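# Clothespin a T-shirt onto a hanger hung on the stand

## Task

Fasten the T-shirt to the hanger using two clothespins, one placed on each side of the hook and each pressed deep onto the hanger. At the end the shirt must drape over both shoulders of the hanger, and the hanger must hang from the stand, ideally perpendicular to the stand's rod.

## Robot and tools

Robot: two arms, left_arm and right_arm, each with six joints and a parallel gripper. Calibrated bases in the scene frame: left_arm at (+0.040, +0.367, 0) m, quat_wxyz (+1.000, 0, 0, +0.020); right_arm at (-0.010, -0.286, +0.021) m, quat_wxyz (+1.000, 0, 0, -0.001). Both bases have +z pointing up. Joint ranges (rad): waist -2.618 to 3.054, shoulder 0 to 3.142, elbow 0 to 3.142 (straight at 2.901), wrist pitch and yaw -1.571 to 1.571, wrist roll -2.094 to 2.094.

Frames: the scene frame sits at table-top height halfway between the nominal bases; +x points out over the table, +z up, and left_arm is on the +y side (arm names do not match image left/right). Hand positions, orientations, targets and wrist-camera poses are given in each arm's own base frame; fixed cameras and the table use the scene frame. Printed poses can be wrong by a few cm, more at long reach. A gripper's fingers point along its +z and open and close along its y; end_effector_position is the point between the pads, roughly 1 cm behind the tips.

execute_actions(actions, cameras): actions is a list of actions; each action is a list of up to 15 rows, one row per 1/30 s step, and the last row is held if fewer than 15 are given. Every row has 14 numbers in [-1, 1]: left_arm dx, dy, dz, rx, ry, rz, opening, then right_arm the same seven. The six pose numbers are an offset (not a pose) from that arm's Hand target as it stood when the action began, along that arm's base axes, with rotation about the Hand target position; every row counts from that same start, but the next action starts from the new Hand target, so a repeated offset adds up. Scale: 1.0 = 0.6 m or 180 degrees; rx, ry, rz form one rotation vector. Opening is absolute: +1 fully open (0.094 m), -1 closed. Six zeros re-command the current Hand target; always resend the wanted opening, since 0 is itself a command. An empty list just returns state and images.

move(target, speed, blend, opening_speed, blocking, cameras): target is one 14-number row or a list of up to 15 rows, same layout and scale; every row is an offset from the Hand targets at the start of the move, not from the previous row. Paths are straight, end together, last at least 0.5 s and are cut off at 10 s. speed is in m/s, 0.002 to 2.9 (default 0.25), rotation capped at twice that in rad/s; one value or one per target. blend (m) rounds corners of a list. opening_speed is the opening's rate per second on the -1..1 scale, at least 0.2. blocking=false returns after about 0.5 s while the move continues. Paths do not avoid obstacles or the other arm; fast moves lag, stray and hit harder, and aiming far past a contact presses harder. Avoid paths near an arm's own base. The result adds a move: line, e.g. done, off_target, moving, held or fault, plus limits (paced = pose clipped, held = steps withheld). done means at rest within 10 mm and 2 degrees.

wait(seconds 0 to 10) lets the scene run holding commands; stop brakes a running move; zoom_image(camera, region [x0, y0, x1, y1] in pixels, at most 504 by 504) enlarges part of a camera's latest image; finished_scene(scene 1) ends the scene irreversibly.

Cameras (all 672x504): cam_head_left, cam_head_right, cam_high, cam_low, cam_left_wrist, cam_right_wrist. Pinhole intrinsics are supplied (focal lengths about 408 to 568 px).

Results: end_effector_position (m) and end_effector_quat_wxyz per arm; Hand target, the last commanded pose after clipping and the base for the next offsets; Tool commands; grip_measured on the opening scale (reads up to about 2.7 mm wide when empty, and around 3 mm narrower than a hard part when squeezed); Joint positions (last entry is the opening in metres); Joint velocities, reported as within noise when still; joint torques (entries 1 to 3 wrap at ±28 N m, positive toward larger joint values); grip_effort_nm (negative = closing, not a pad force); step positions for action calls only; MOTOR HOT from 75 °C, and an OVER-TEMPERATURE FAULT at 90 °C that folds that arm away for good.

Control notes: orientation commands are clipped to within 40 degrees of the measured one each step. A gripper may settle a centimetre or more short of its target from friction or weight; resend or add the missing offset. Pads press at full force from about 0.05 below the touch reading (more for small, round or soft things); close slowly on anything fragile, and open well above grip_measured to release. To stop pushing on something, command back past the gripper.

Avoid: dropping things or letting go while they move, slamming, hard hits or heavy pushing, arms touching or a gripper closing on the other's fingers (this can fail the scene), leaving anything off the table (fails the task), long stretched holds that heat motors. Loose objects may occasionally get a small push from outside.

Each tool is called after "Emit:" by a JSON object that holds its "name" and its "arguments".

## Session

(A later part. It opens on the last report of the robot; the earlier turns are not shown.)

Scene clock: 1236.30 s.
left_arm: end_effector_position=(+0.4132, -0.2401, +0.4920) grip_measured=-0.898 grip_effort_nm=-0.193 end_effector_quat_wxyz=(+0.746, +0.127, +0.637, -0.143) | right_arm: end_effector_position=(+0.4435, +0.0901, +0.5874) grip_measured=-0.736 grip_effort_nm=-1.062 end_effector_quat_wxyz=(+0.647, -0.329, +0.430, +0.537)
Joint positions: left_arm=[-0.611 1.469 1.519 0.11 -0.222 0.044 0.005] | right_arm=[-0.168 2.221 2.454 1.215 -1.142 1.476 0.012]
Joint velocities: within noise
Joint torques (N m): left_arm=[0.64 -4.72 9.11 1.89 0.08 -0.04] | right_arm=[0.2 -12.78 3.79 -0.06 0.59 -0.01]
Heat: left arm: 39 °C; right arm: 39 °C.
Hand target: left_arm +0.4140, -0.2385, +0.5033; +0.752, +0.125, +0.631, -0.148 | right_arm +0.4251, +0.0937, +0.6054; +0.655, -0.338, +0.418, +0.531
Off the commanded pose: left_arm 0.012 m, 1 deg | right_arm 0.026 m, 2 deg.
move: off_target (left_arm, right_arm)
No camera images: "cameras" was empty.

Emit:
{"name": "move", "arguments": {"target": [0, 0, 0, 0, 0, 0, -0.9, 0.0063, 0.0033, -0.0133, 0, 0, 0, -0.8], "speed": 0.05, "cameras": ["cam_head_right", "cam_high", "cam_right_wrist"]}}

Emit:
{"name": "zoom_image", "arguments": {"camera": "cam_right_wrist", "region": [290, 290, 440, 504]}}

Emit:
{"name": "zoom_image", "arguments": {"camera": "cam_head_right", "region": [360, 50, 500, 180]}}

Emit:
{"name": "zoom_image", "arguments": {"camera": "cam_high", "region": [380, 190, 440, 270]}}

Scene clock: 1244.13 s.
left_arm: end_effector_position=(+0.4132, -0.2401, +0.4920) grip_measured=-0.898 grip_effort_nm=-0.208 end_effector_quat_wxyz=(+0.746, +0.127, +0.637, -0.143) | right_arm: end_effector_position=(+0.4537, +0.0884, +0.5760) grip_measured=-0.736 grip_effort_nm=-1.072 end_effector_quat_wxyz=(+0.643, -0.320, +0.438, +0.541)
Joint positions: left_arm=[-0.611 1.469 1.519 0.11 -0.222 0.044 0.005] | right_arm=[-0.168 2.219 2.405 1.225 -1.142 1.464 0.012]
Joint velocities: within noise
Joint torques (N m): left_arm=[0.72 -4.83 9.11 1.85 0.08 -0.04] | right_arm=[0.64 -13.49 3.86 0.18 0.59 -0.06]
Heat: left arm: 39 °C; right arm: 40 °C.
Hand target: left_arm +0.4140, -0.2385, +0.5033; +0.752, +0.125, +0.631, -0.148 | right_arm +0.4289, +0.0957, +0.5974; +0.655, -0.338, +0.417, +0.531
Off the commanded pose: left_arm 0.011 m, 1 deg | right_arm 0.034 m, 4 deg.
move: off_target (left_arm, right_arm)
Images, in order (width x height): cam_head_right 672x504, cam_high 672x504, cam_right_wrist 672x504.

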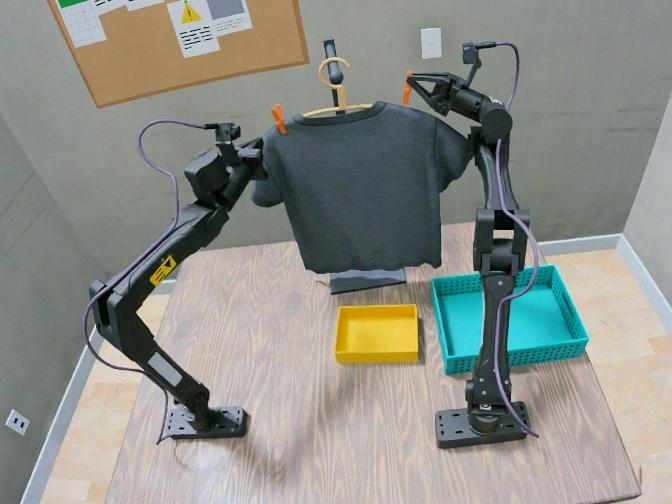

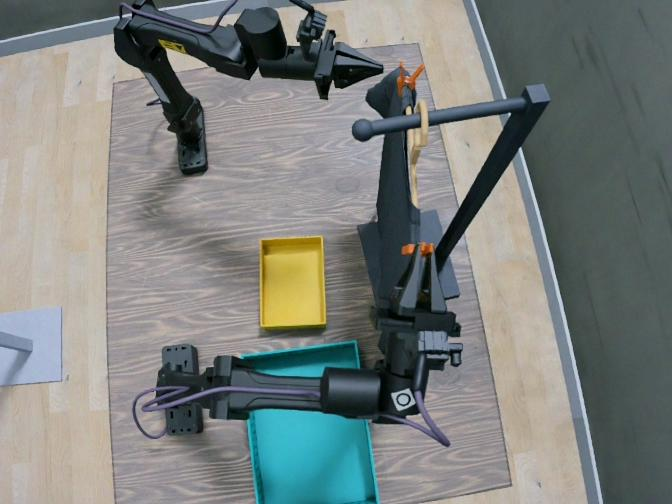

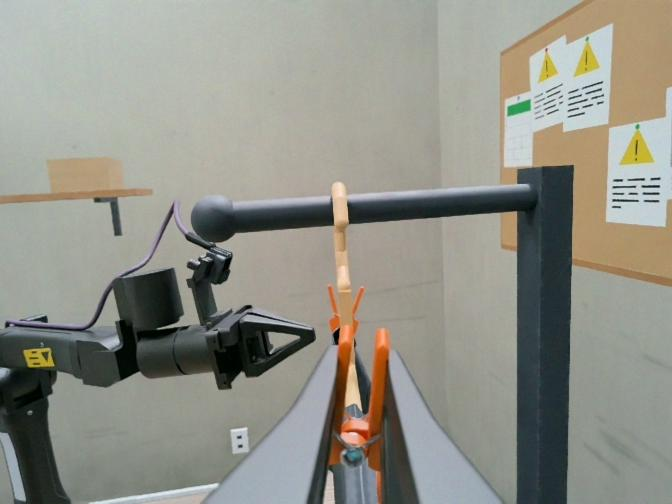

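Scaled by 2.355 from the camera's 672x504 image, which has a finer 960x720 frame.

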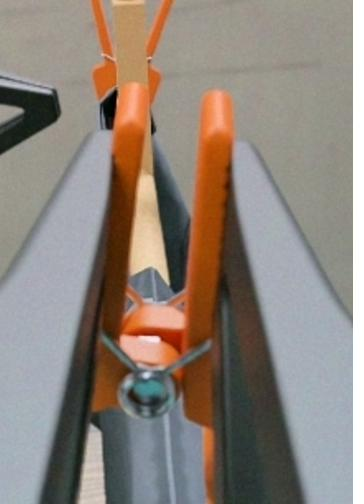

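Scaled by 3.600 from the camera's 672x504 image, which has a finer 960x720 frame.

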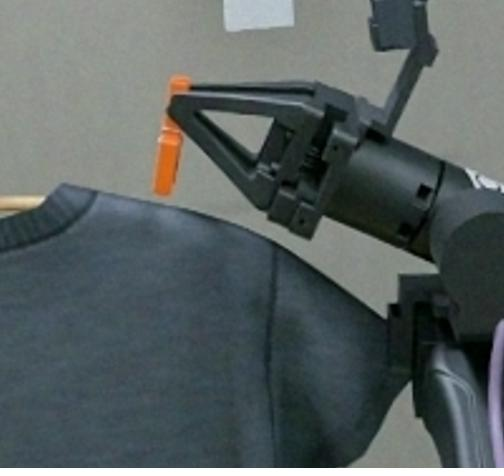

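Scaled by 6.300 from the camera's 672x504 image, which has a finer 960x720 frame.

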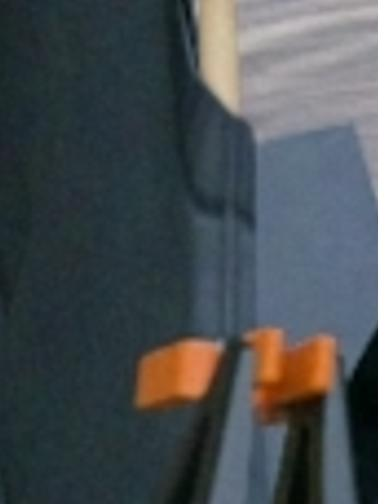

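Emit:
{"name": "zoom_image", "arguments": {"camera": "cam_right_wrist", "region": [310, 384, 410, 504]}}

Emit:
{"name": "zoom_image", "arguments": {"camera": "cam_right_wrist", "region": [310, 300, 410, 420]}}

Scaled by 4.200 from the camera's 672x504 image, which has a finer 960x720 frame.

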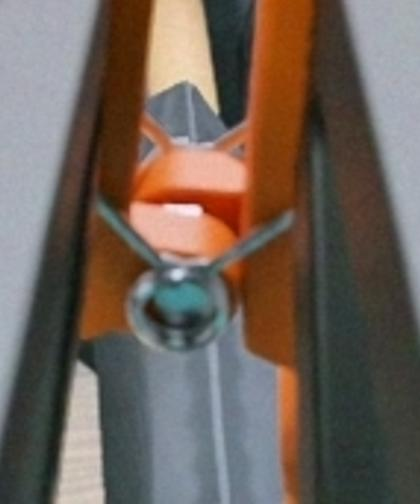

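Scaled by 4.200 from the camera's 672x504 image, which has a finer 960x720 frame.

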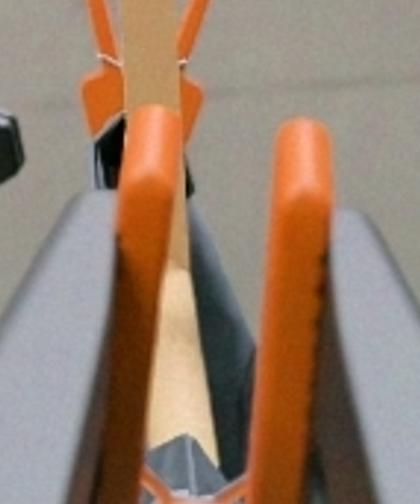

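Emit:
{"name": "zoom_image", "arguments": {"camera": "cam_high", "region": [340, 60, 480, 220]}}

Scaled by 3.150 from the camera's 672x504 image, which has a finer 960x720 frame.

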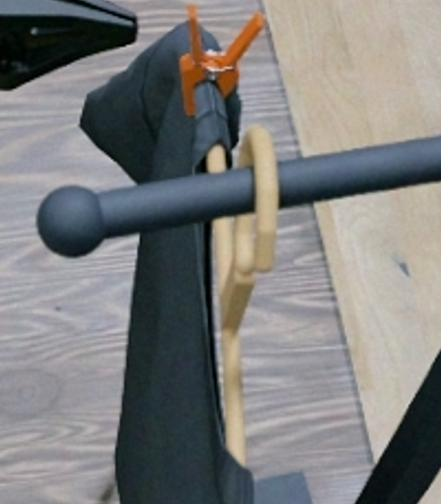

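Emit:
{"name": "execute_actions", "arguments": {"actions": []}}

Scene clock: 1259.67 s.
left_arm: end_effector_position=(+0.4132, -0.2401, +0.4920) grip_measured=-0.898 grip_effort_nm=-0.198 end_effector_quat_wxyz=(+0.746, +0.127, +0.637, -0.143) | right_arm: end_effector_position=(+0.4536, +0.0884, +0.5759) grip_measured=-0.736 grip_effort_nm=-1.072 end_effector_quat_wxyz=(+0.643, -0.320, +0.438, +0.540)
Joint positions: left_arm=[-0.611 1.469 1.519 0.11 -0.222 0.044 0.005] | right_arm=[-0.168 2.219 2.404 1.227 -1.142 1.463 0.012]
Joint velocities: within noise
Joint torques (N m): left_arm=[0.72 -4.62 9.18 1.86 0.04 -0.12] | right_arm=[0.65 -13.57 3.92 0.18 0.6 -0.02]
Heat: left arm: 39 °C; right arm: 47 °C.
Hand target: left_arm +0.4140, -0.2385, +0.5033; +0.752, +0.125, +0.631, -0.148 | right_arm +0.4290, +0.0956, +0.5973; +0.655, -0.338, +0.418, +0.531
Tool commands: left_gripper/opening=-0.9 right_gripper/opening=-0.8
Off the commanded pose: left_arm 0.011 m, 1 deg | right_arm 0.034 m, 4 deg.

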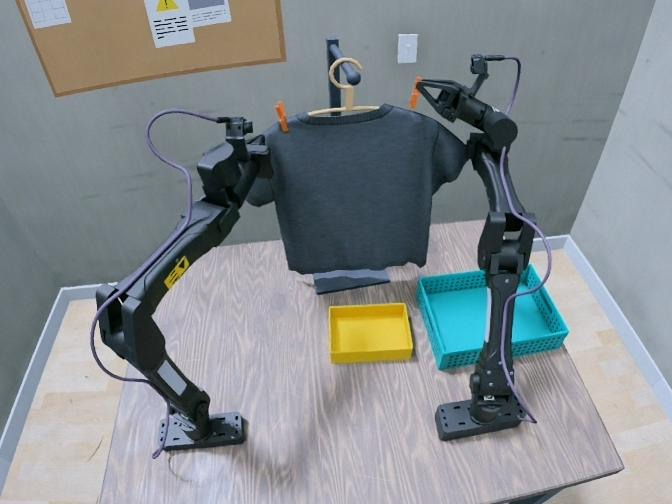

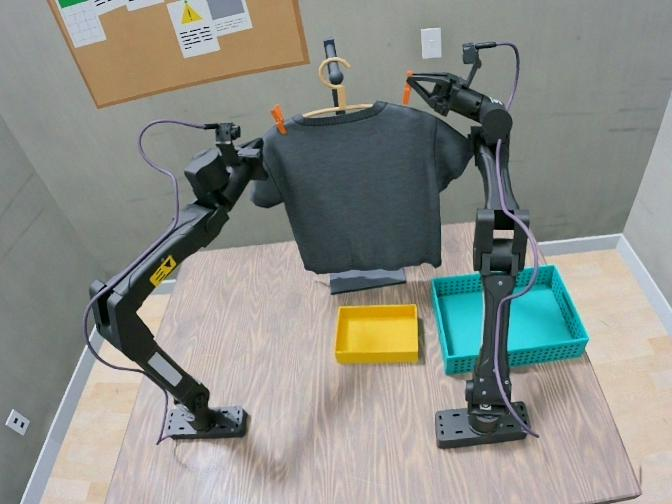

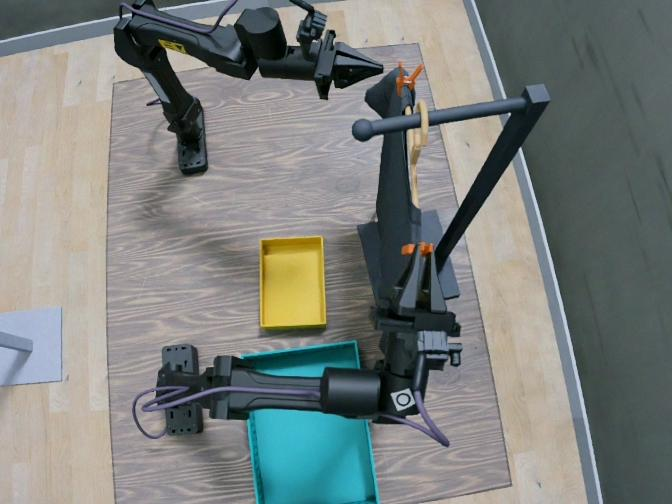

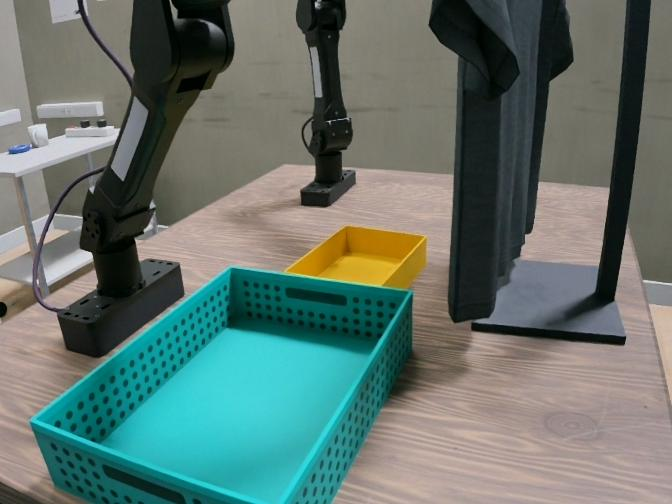

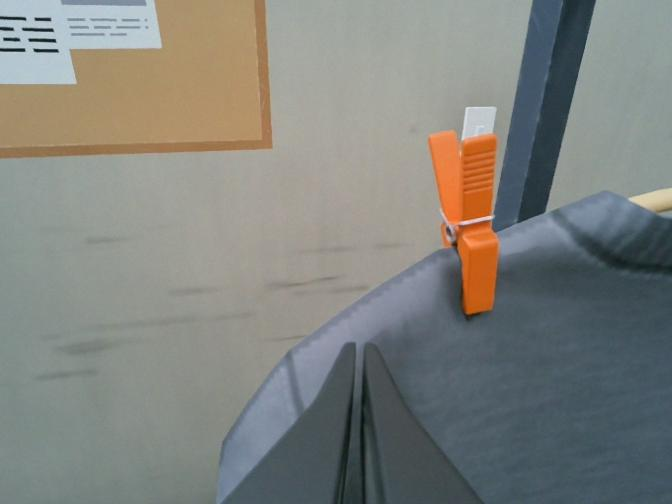

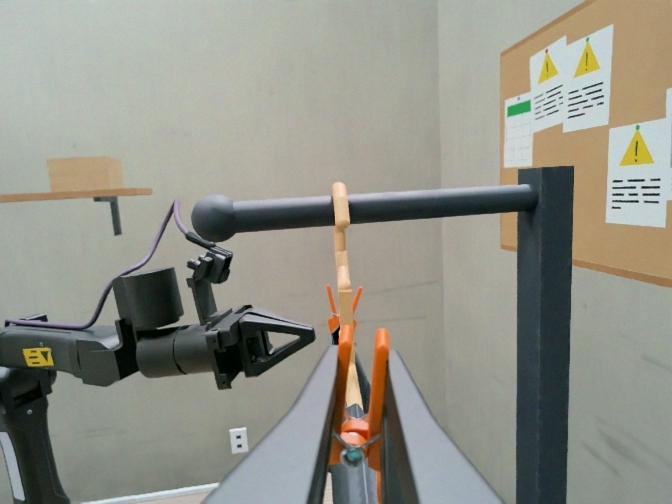

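Emit:
{"name": "zoom_image", "arguments": {"camera": "cam_right_wrist", "region": [280, 320, 440, 504]}}

Emit:
{"name": "zoom_image", "arguments": {"camera": "cam_head_right", "region": [370, 50, 470, 140]}}

Emit:
{"name": "zoom_image", "arguments": {"camera": "cam_high", "region": [370, 200, 470, 320]}}

Scaled by 2.739 from the camera's 672x504 image, which has a finer 960x720 frame.

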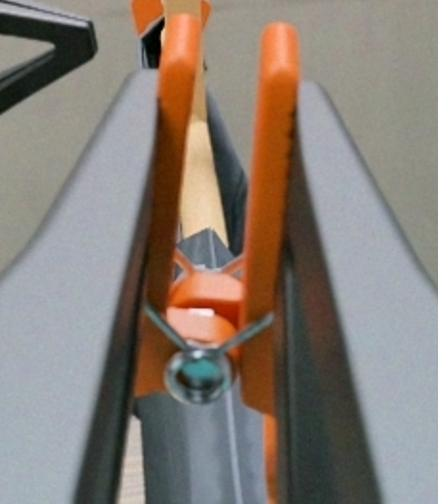

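Scaled by 5.040 from the camera's 672x504 image, which has a finer 960x720 frame.

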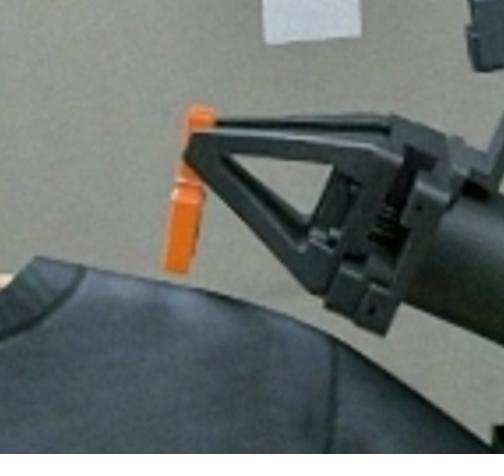

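Scaled by 4.200 from the camera's 672x504 image, which has a finer 960x720 frame.

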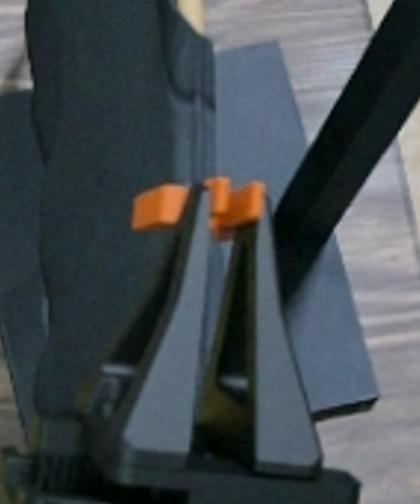

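Emit:
{"name": "move", "arguments": {"target": [0, 0, 0, 0, 0, 0, -0.9, 0, 0, 0, -0.0047, -0.0192, -0.0089, -0.8], "speed": 0.06, "cameras": ["cam_right_wrist", "cam_head_right", "cam_high"]}}

Scene clock: 1279.53 s.
left_arm: end_effector_position=(+0.4132, -0.2401, +0.4920) grip_measured=-0.898 grip_effort_nm=-0.203 end_effector_quat_wxyz=(+0.746, +0.127, +0.637, -0.143) | right_arm: end_effector_position=(+0.4532, +0.0884, +0.5760) grip_measured=-0.736 grip_effort_nm=-1.062 end_effector_quat_wxyz=(+0.661, -0.336, +0.426, +0.518)
Joint positions: left_arm=[-0.611 1.469 1.519 0.11 -0.222 0.044 0.005] | right_arm=[-0.168 2.219 2.404 1.23 -1.142 1.397 0.012]
Joint velocities: within noise
Joint torques (N m): left_arm=[0.73 -4.74 9.25 1.88 0.06 -0.07] | right_arm=[0.58 -13.41 4.07 0.12 0.6 -0.08]
Heat: left arm: 40 °C; right arm: 51 °C.
Hand target: left_arm +0.4140, -0.2385, +0.5034; +0.752, +0.125, +0.631, -0.148 | right_arm +0.4290, +0.0956, +0.5973; +0.672, -0.353, +0.406, +0.508
Off the commanded pose: left_arm 0.011 m, 1 deg | right_arm 0.033 m, 3 deg.
move: off_target (left_arm, right_arm)
Images, in order (width x height): cam_head_right 672x504, cam_high 672x504, cam_right_wrist 672x504.

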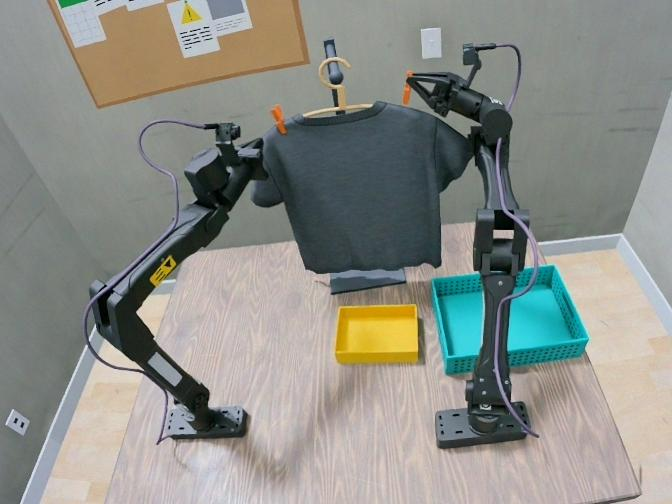

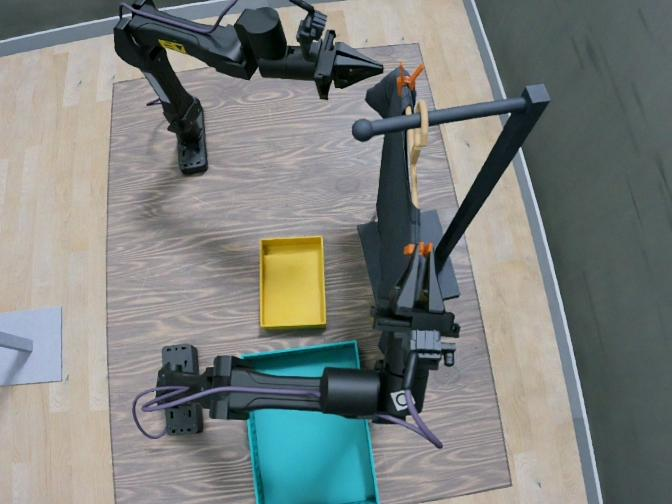

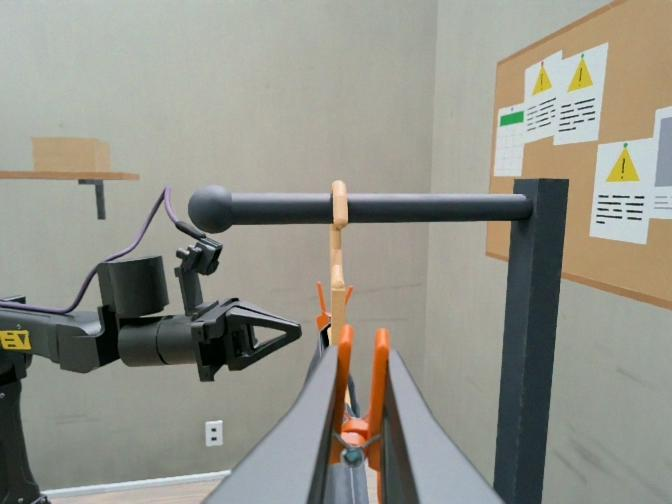

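Emit:
{"name": "zoom_image", "arguments": {"camera": "cam_right_wrist", "region": [280, 320, 440, 504]}}

Emit:
{"name": "zoom_image", "arguments": {"camera": "cam_high", "region": [370, 200, 470, 320]}}

Scaled by 2.739 from the camera's 672x504 image, which has a finer 960x720 frame.

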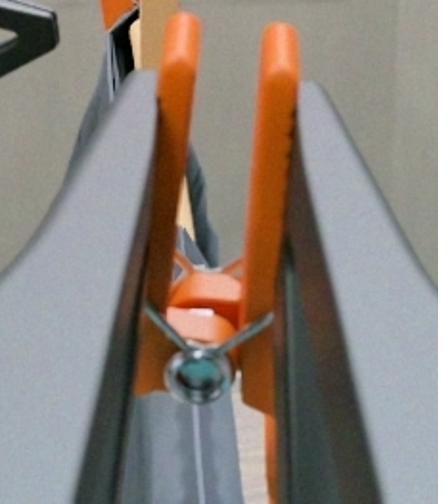

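Scaled by 4.200 from the camera's 672x504 image, which has a finer 960x720 frame.

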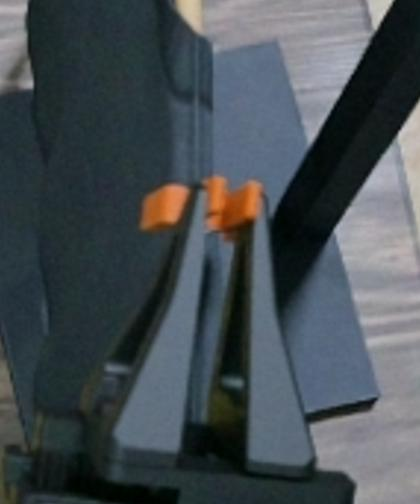

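Emit:
{"name": "move", "arguments": {"target": [0, 0, 0, 0, 0, 0, -0.9, 0.0010, 0.0025, -0.0100, 0, 0, 0, -0.8], "speed": 0.05, "cameras": ["cam_right_wrist", "cam_head_right", "cam_high"]}}

Emit:
{"name": "zoom_image", "arguments": {"camera": "cam_right_wrist", "region": [280, 320, 440, 504]}}

Emit:
{"name": "zoom_image", "arguments": {"camera": "cam_head_right", "region": [370, 50, 470, 140]}}

Scene clock: 1298.60 s.
left_arm: end_effector_position=(+0.4132, -0.2401, +0.4920) grip_measured=-0.898 grip_effort_nm=-0.203 end_effector_quat_wxyz=(+0.746, +0.127, +0.637, -0.143) | right_arm: end_effector_position=(+0.4524, +0.0911, +0.5719) grip_measured=-0.736 grip_effort_nm=-1.067 end_effector_quat_wxyz=(+0.661, -0.337, +0.426, +0.518)
Joint positions: left_arm=[-0.611 1.469 1.519 0.11 -0.222 0.044 0.005] | right_arm=[-0.163 2.198 2.352 1.253 -1.142 1.388 0.012]
Joint velocities: within noise
Joint torques (N m): left_arm=[0.61 -4.59 9.02 1.91 0.12 -0.01] | right_arm=[0.51 -13.11 4.04 0.15 0.57 -0.03]
Heat: left arm: 40 °C; right arm: 54 °C.
Hand target: left_arm +0.4140, -0.2385, +0.5034; +0.752, +0.125, +0.631, -0.148 | right_arm +0.4294, +0.0970, +0.5914; +0.672, -0.353, +0.406, +0.508
Off the commanded pose: left_arm 0.012 m, 1 deg | right_arm 0.031 m, 3 deg.
move: off_target (left_arm, right_arm)
Images, in order (width x height): cam_head_right 672x504, cam_high 672x504, cam_right_wrist 672x504.

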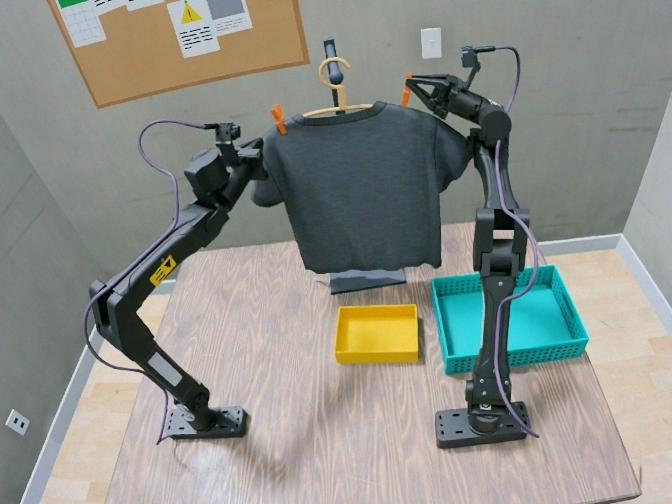

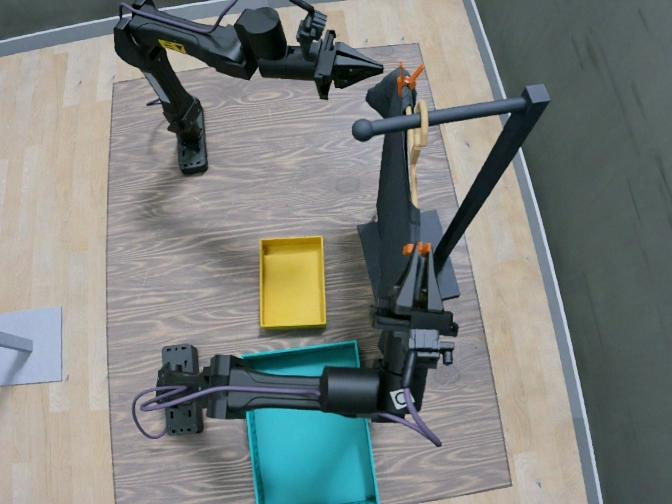

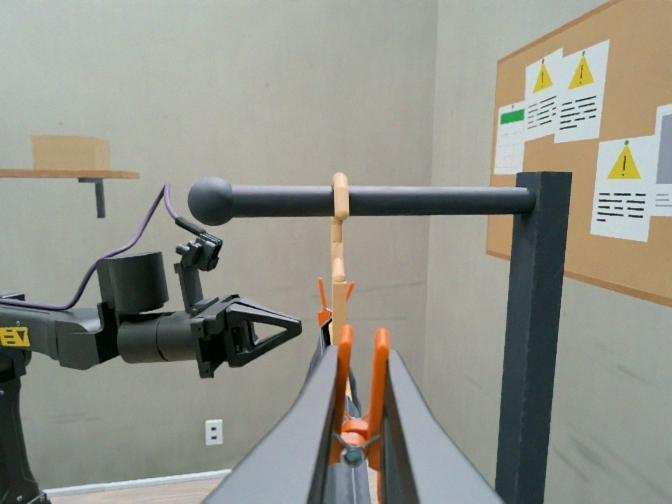

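Scaled by 2.739 from the camera's 672x504 image, which has a finer 960x720 frame.

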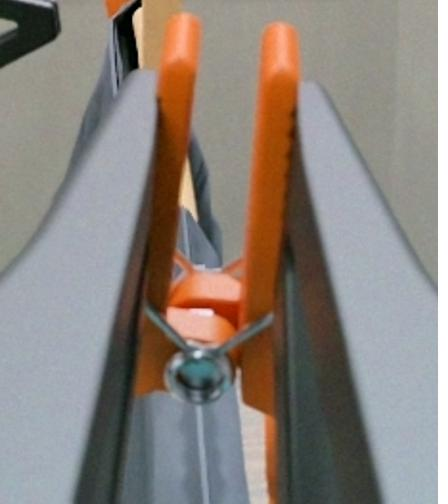

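Scaled by 5.040 from the camera's 672x504 image, which has a finer 960x720 frame.

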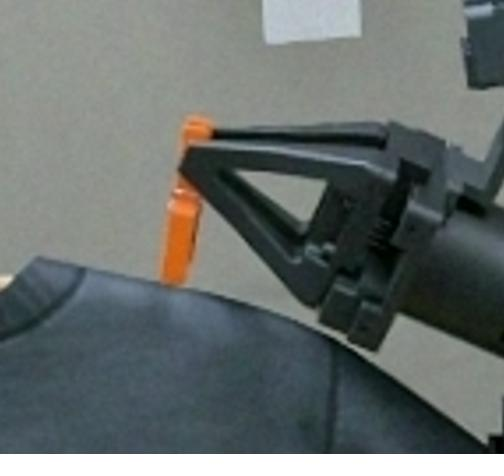

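Emit:
{"name": "move", "arguments": {"target": [0, 0, 0, 0, 0, 0, -0.9, 0.0025, 0.0015, -0.0090, 0, 0, 0, -0.8], "speed": 0.05, "cameras": ["cam_right_wrist", "cam_head_right", "cam_high"]}}

Emit:
{"name": "zoom_image", "arguments": {"camera": "cam_right_wrist", "region": [280, 320, 440, 504]}}

Emit:
{"name": "zoom_image", "arguments": {"camera": "cam_head_right", "region": [370, 50, 470, 140]}}

Scene clock: 1305.33 s.
left_arm: end_effector_position=(+0.4132, -0.2401, +0.4920) grip_measured=-0.898 grip_effort_nm=-0.198 end_effector_quat_wxyz=(+0.746, +0.127, +0.637, -0.143) | right_arm: end_effector_position=(+0.4531, +0.0910, +0.5670) grip_measured=-0.736 grip_effort_nm=-1.062 end_effector_quat_wxyz=(+0.662, -0.337, +0.426, +0.517)
Joint positions: left_arm=[-0.611 1.469 1.519 0.11 -0.222 0.044 0.005] | right_arm=[-0.163 2.188 2.314 1.278 -1.142 1.381 0.012]
Joint velocities: within noise
Joint torques (N m): left_arm=[0.55 -4.71 8.96 1.86 0.14 -0.09] | right_arm=[0.68 -13.01 4 0.17 0.58 -0.08]
Heat: left arm: 40 °C; right arm: 54 °C.
Hand target: left_arm +0.4140, -0.2385, +0.5034; +0.752, +0.124, +0.631, -0.148 | right_arm +0.4310, +0.0979, +0.5860; +0.672, -0.353, +0.406, +0.508
Off the commanded pose: left_arm 0.012 m, 1 deg | right_arm 0.030 m, 3 deg.
move: off_target (left_arm, right_arm)
Images, in order (width x height): cam_head_right 672x504, cam_high 672x504, cam_right_wrist 672x504.

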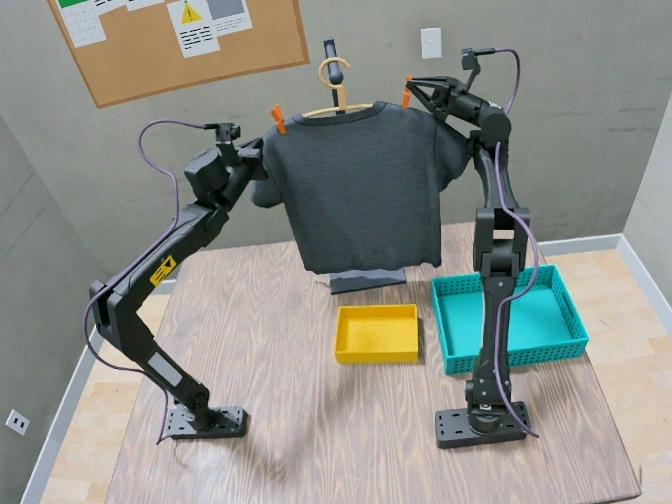

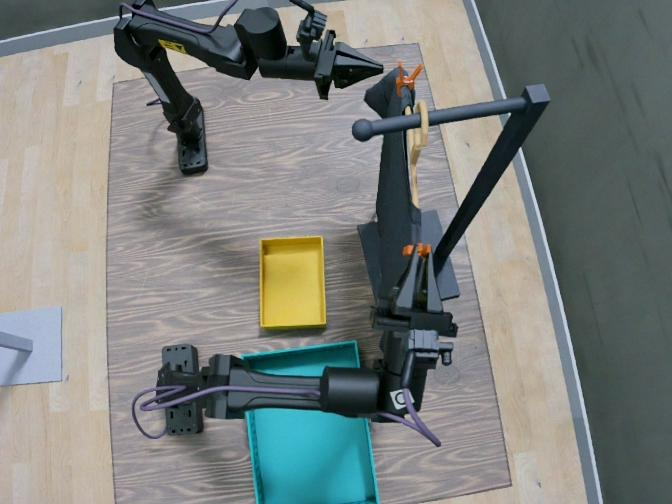

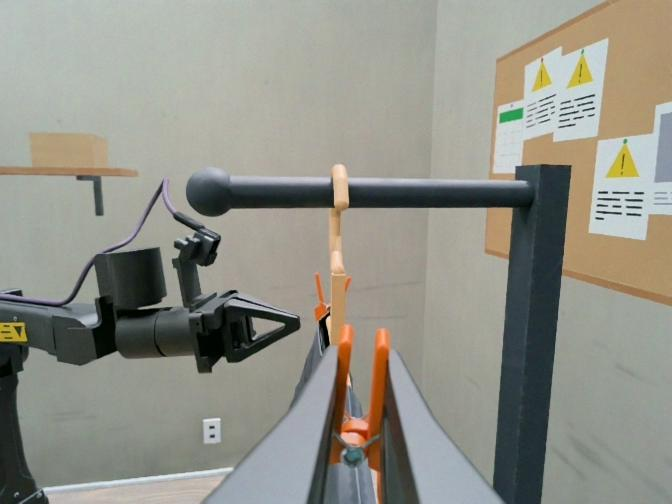

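Scaled by 2.739 from the camera's 672x504 image, which has a finer 960x720 frame.

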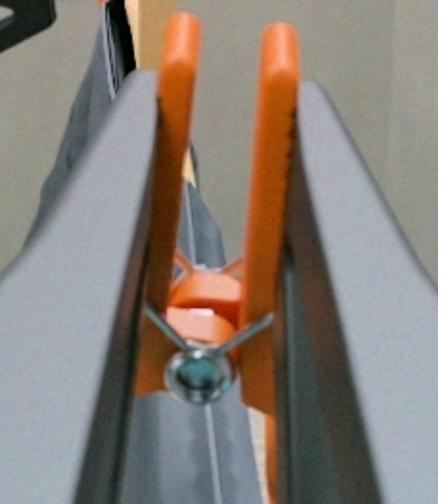

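Scaled by 5.040 from the camera's 672x504 image, which has a finer 960x720 frame.

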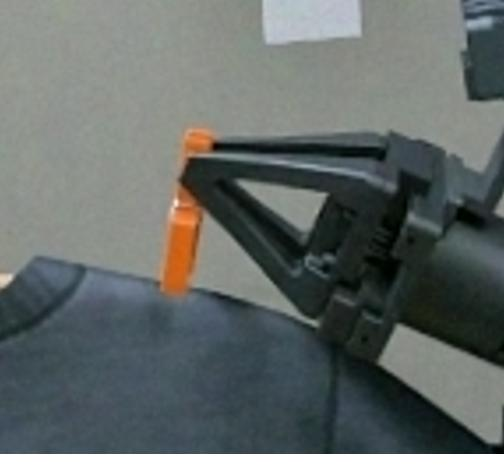

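Emit:
{"name": "move", "arguments": {"target": [0, 0, 0, 0, 0, 0, -0.9, 0.0035, 0.0035, -0.0110, 0, 0, 0, -0.8], "speed": 0.05, "cameras": ["cam_right_wrist", "cam_head_right", "cam_high"]}}

Emit:
{"name": "zoom_image", "arguments": {"camera": "cam_right_wrist", "region": [280, 320, 440, 504]}}

Emit:
{"name": "zoom_image", "arguments": {"camera": "cam_head_right", "region": [370, 50, 470, 140]}}

Scene clock: 1312.37 s.
left_arm: end_effector_position=(+0.4132, -0.2401, +0.4920) grip_measured=-0.898 grip_effort_nm=-0.198 end_effector_quat_wxyz=(+0.746, +0.127, +0.637, -0.143) | right_arm: end_effector_position=(+0.4548, +0.0945, +0.5602) grip_measured=-0.736 grip_effort_nm=-1.062 end_effector_quat_wxyz=(+0.661, -0.338, +0.425, +0.517)
Joint positions: left_arm=[-0.611 1.469 1.519 0.11 -0.222 0.044 0.005] | right_arm=[-0.154 2.177 2.269 1.299 -1.142 1.367 0.012]
Joint velocities: within noise
Joint torques (N m): left_arm=[0.84 -4.67 9.16 1.85 0.09 -0.14] | right_arm=[0.43 -13.08 4.08 0.18 0.57 -0.03]
Heat: left arm: 40 °C; right arm: 52 °C.
Hand target: left_arm +0.4140, -0.2385, +0.5034; +0.752, +0.124, +0.631, -0.148 | right_arm +0.4331, +0.1002, +0.5793; +0.672, -0.353, +0.406, +0.508
Off the commanded pose: left_arm 0.012 m, 1 deg | right_arm 0.029 m, 3 deg.
move: off_target (left_arm, right_arm)
Images, in order (width x height): cam_head_right 672x504, cam_high 672x504, cam_right_wrist 672x504.

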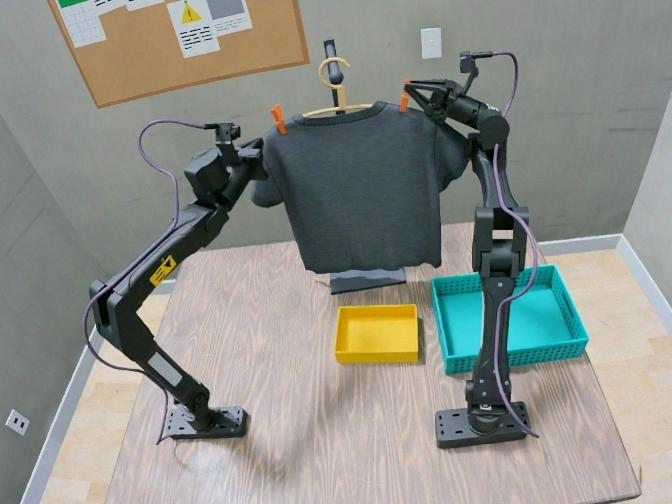

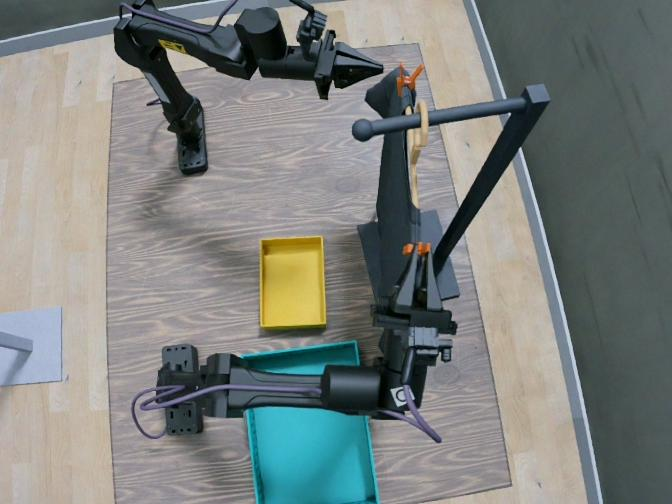

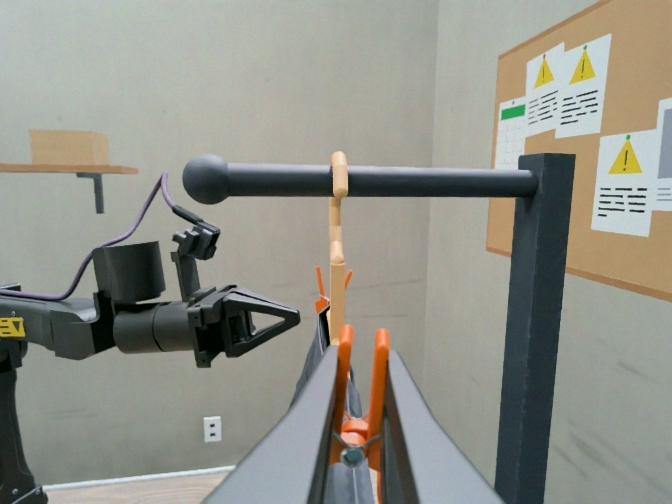

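Scaled by 2.739 from the camera's 672x504 image, which has a finer 960x720 frame.

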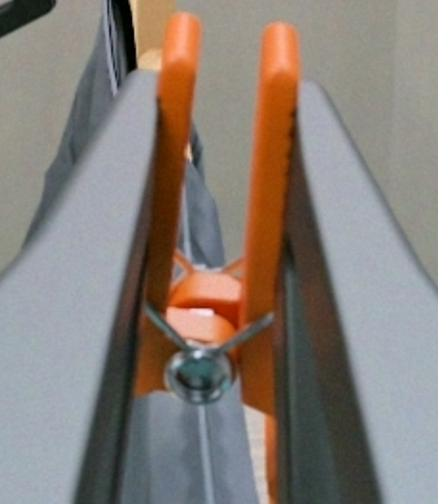

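Scaled by 5.040 from the camera's 672x504 image, which has a finer 960x720 frame.

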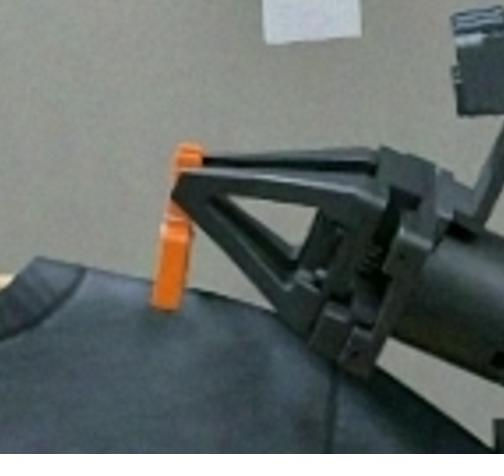

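Emit:
{"name": "move", "arguments": {"target": [0, 0, 0, 0, 0, 0, -0.9, 0.0012, 0.0020, -0.0105, 0, 0, 0, -0.8], "speed": 0.05, "cameras": ["cam_right_wrist", "cam_head_right", "cam_high"]}}

Emit:
{"name": "zoom_image", "arguments": {"camera": "cam_right_wrist", "region": [280, 320, 440, 504]}}

Emit:
{"name": "zoom_image", "arguments": {"camera": "cam_head_right", "region": [370, 50, 470, 140]}}

Emit:
{"name": "zoom_image", "arguments": {"camera": "cam_high", "region": [370, 200, 470, 320]}}

Scene clock: 1321.10 s.
left_arm: end_effector_position=(+0.4132, -0.2401, +0.4919) grip_measured=-0.898 grip_effort_nm=-0.203 end_effector_quat_wxyz=(+0.746, +0.128, +0.638, -0.143) | right_arm: end_effector_position=(+0.4551, +0.0960, +0.5540) grip_measured=-0.736 grip_effort_nm=-1.062 end_effector_quat_wxyz=(+0.661, -0.338, +0.425, +0.517)
Joint positions: left_arm=[-0.611 1.469 1.519 0.11 -0.222 0.044 0.005] | right_arm=[-0.15 2.164 2.223 1.326 -1.142 1.359 0.012]
Joint velocities: within noise
Joint torques (N m): left_arm=[0.79 -4.63 9.2 1.84 0.11 -0.04] | right_arm=[0.53 -13 4.03 0.21 0.61 -0.04]
Heat: left arm: 40 °C; right arm: 49 °C.
Hand target: left_arm +0.4140, -0.2385, +0.5033; +0.752, +0.125, +0.631, -0.148 | right_arm +0.4337, +0.1013, +0.5731; +0.672, -0.353, +0.406, +0.508
Off the commanded pose: left_arm 0.012 m, 1 deg | right_arm 0.029 m, 3 deg.
move: off_target (left_arm, right_arm)
Images, in order (width x height): cam_head_right 672x504, cam_high 672x504, cam_right_wrist 672x504.

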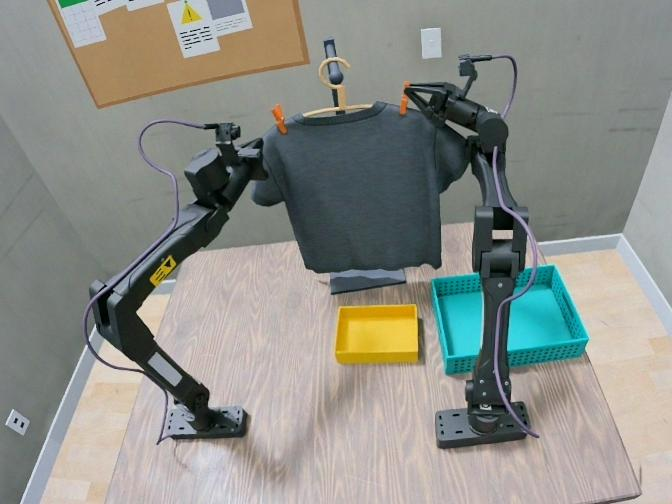

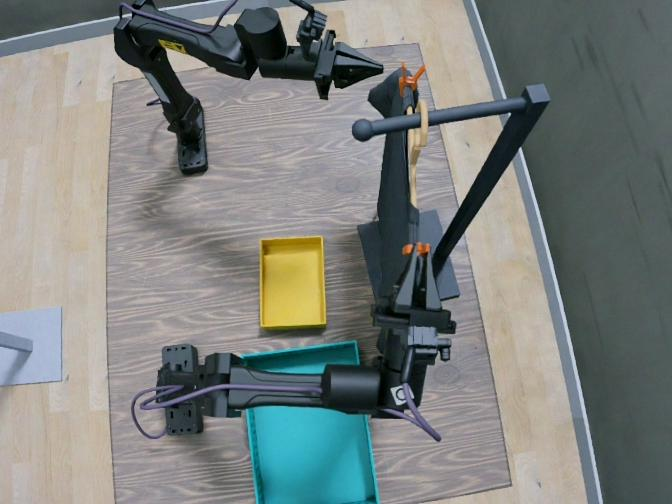

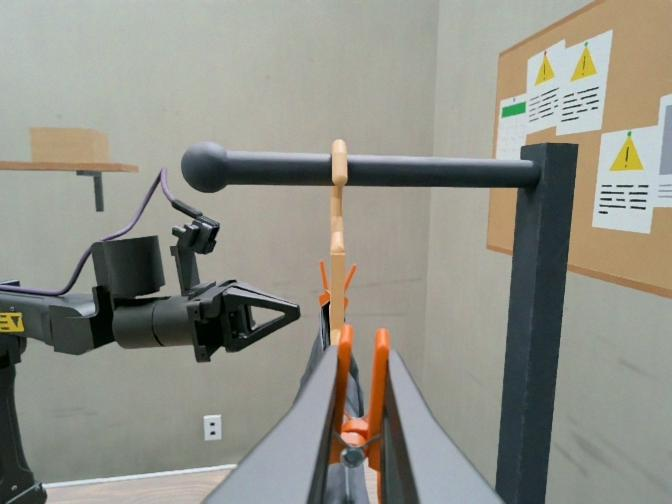

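Scaled by 2.739 from the camera's 672x504 image, which has a finer 960x720 frame.

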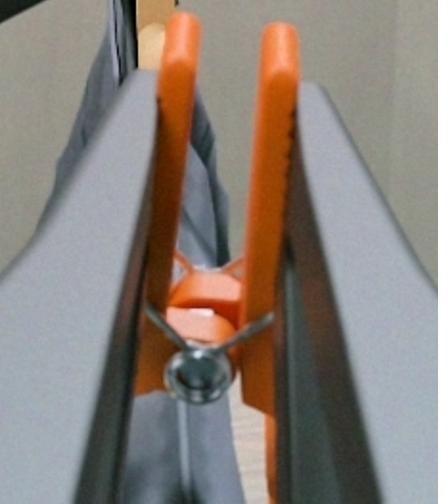

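Scaled by 5.040 from the camera's 672x504 image, which has a finer 960x720 frame.

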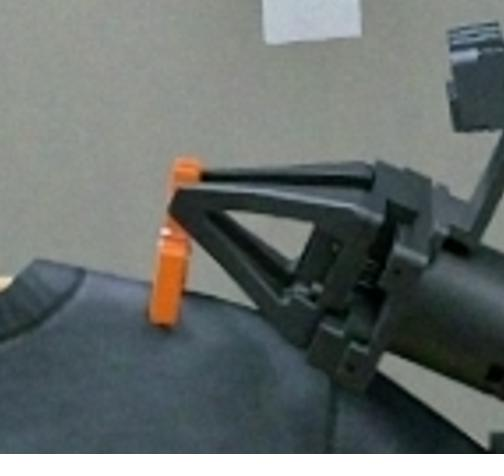

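Scaled by 4.200 from the camera's 672x504 image, which has a finer 960x720 frame.

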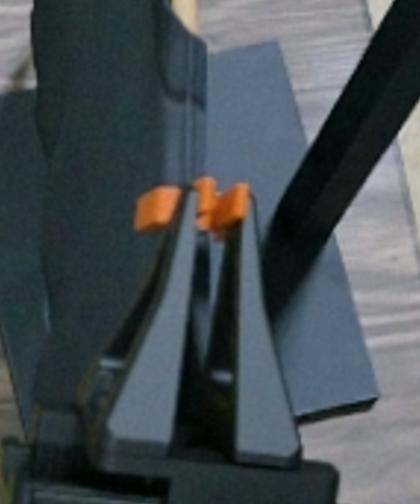

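Emit:
{"name": "zoom_image", "arguments": {"camera": "cam_head_right", "region": [240, 80, 340, 170]}}

Emit:
{"name": "zoom_image", "arguments": {"camera": "cam_high", "region": [340, 60, 500, 220]}}

Scaled by 5.040 from the camera's 672x504 image, which has a finer 960x720 frame.

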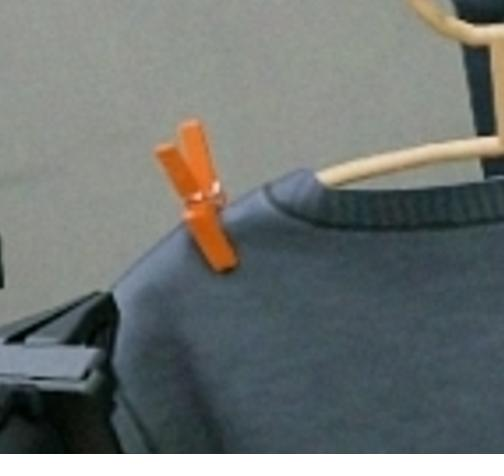

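Scaled by 3.150 from the camera's 672x504 image, which has a finer 960x720 frame.

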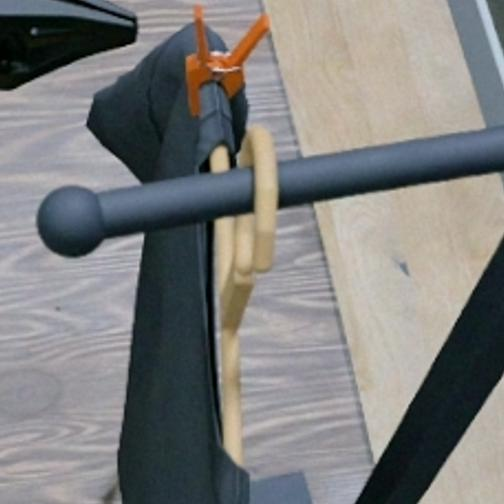

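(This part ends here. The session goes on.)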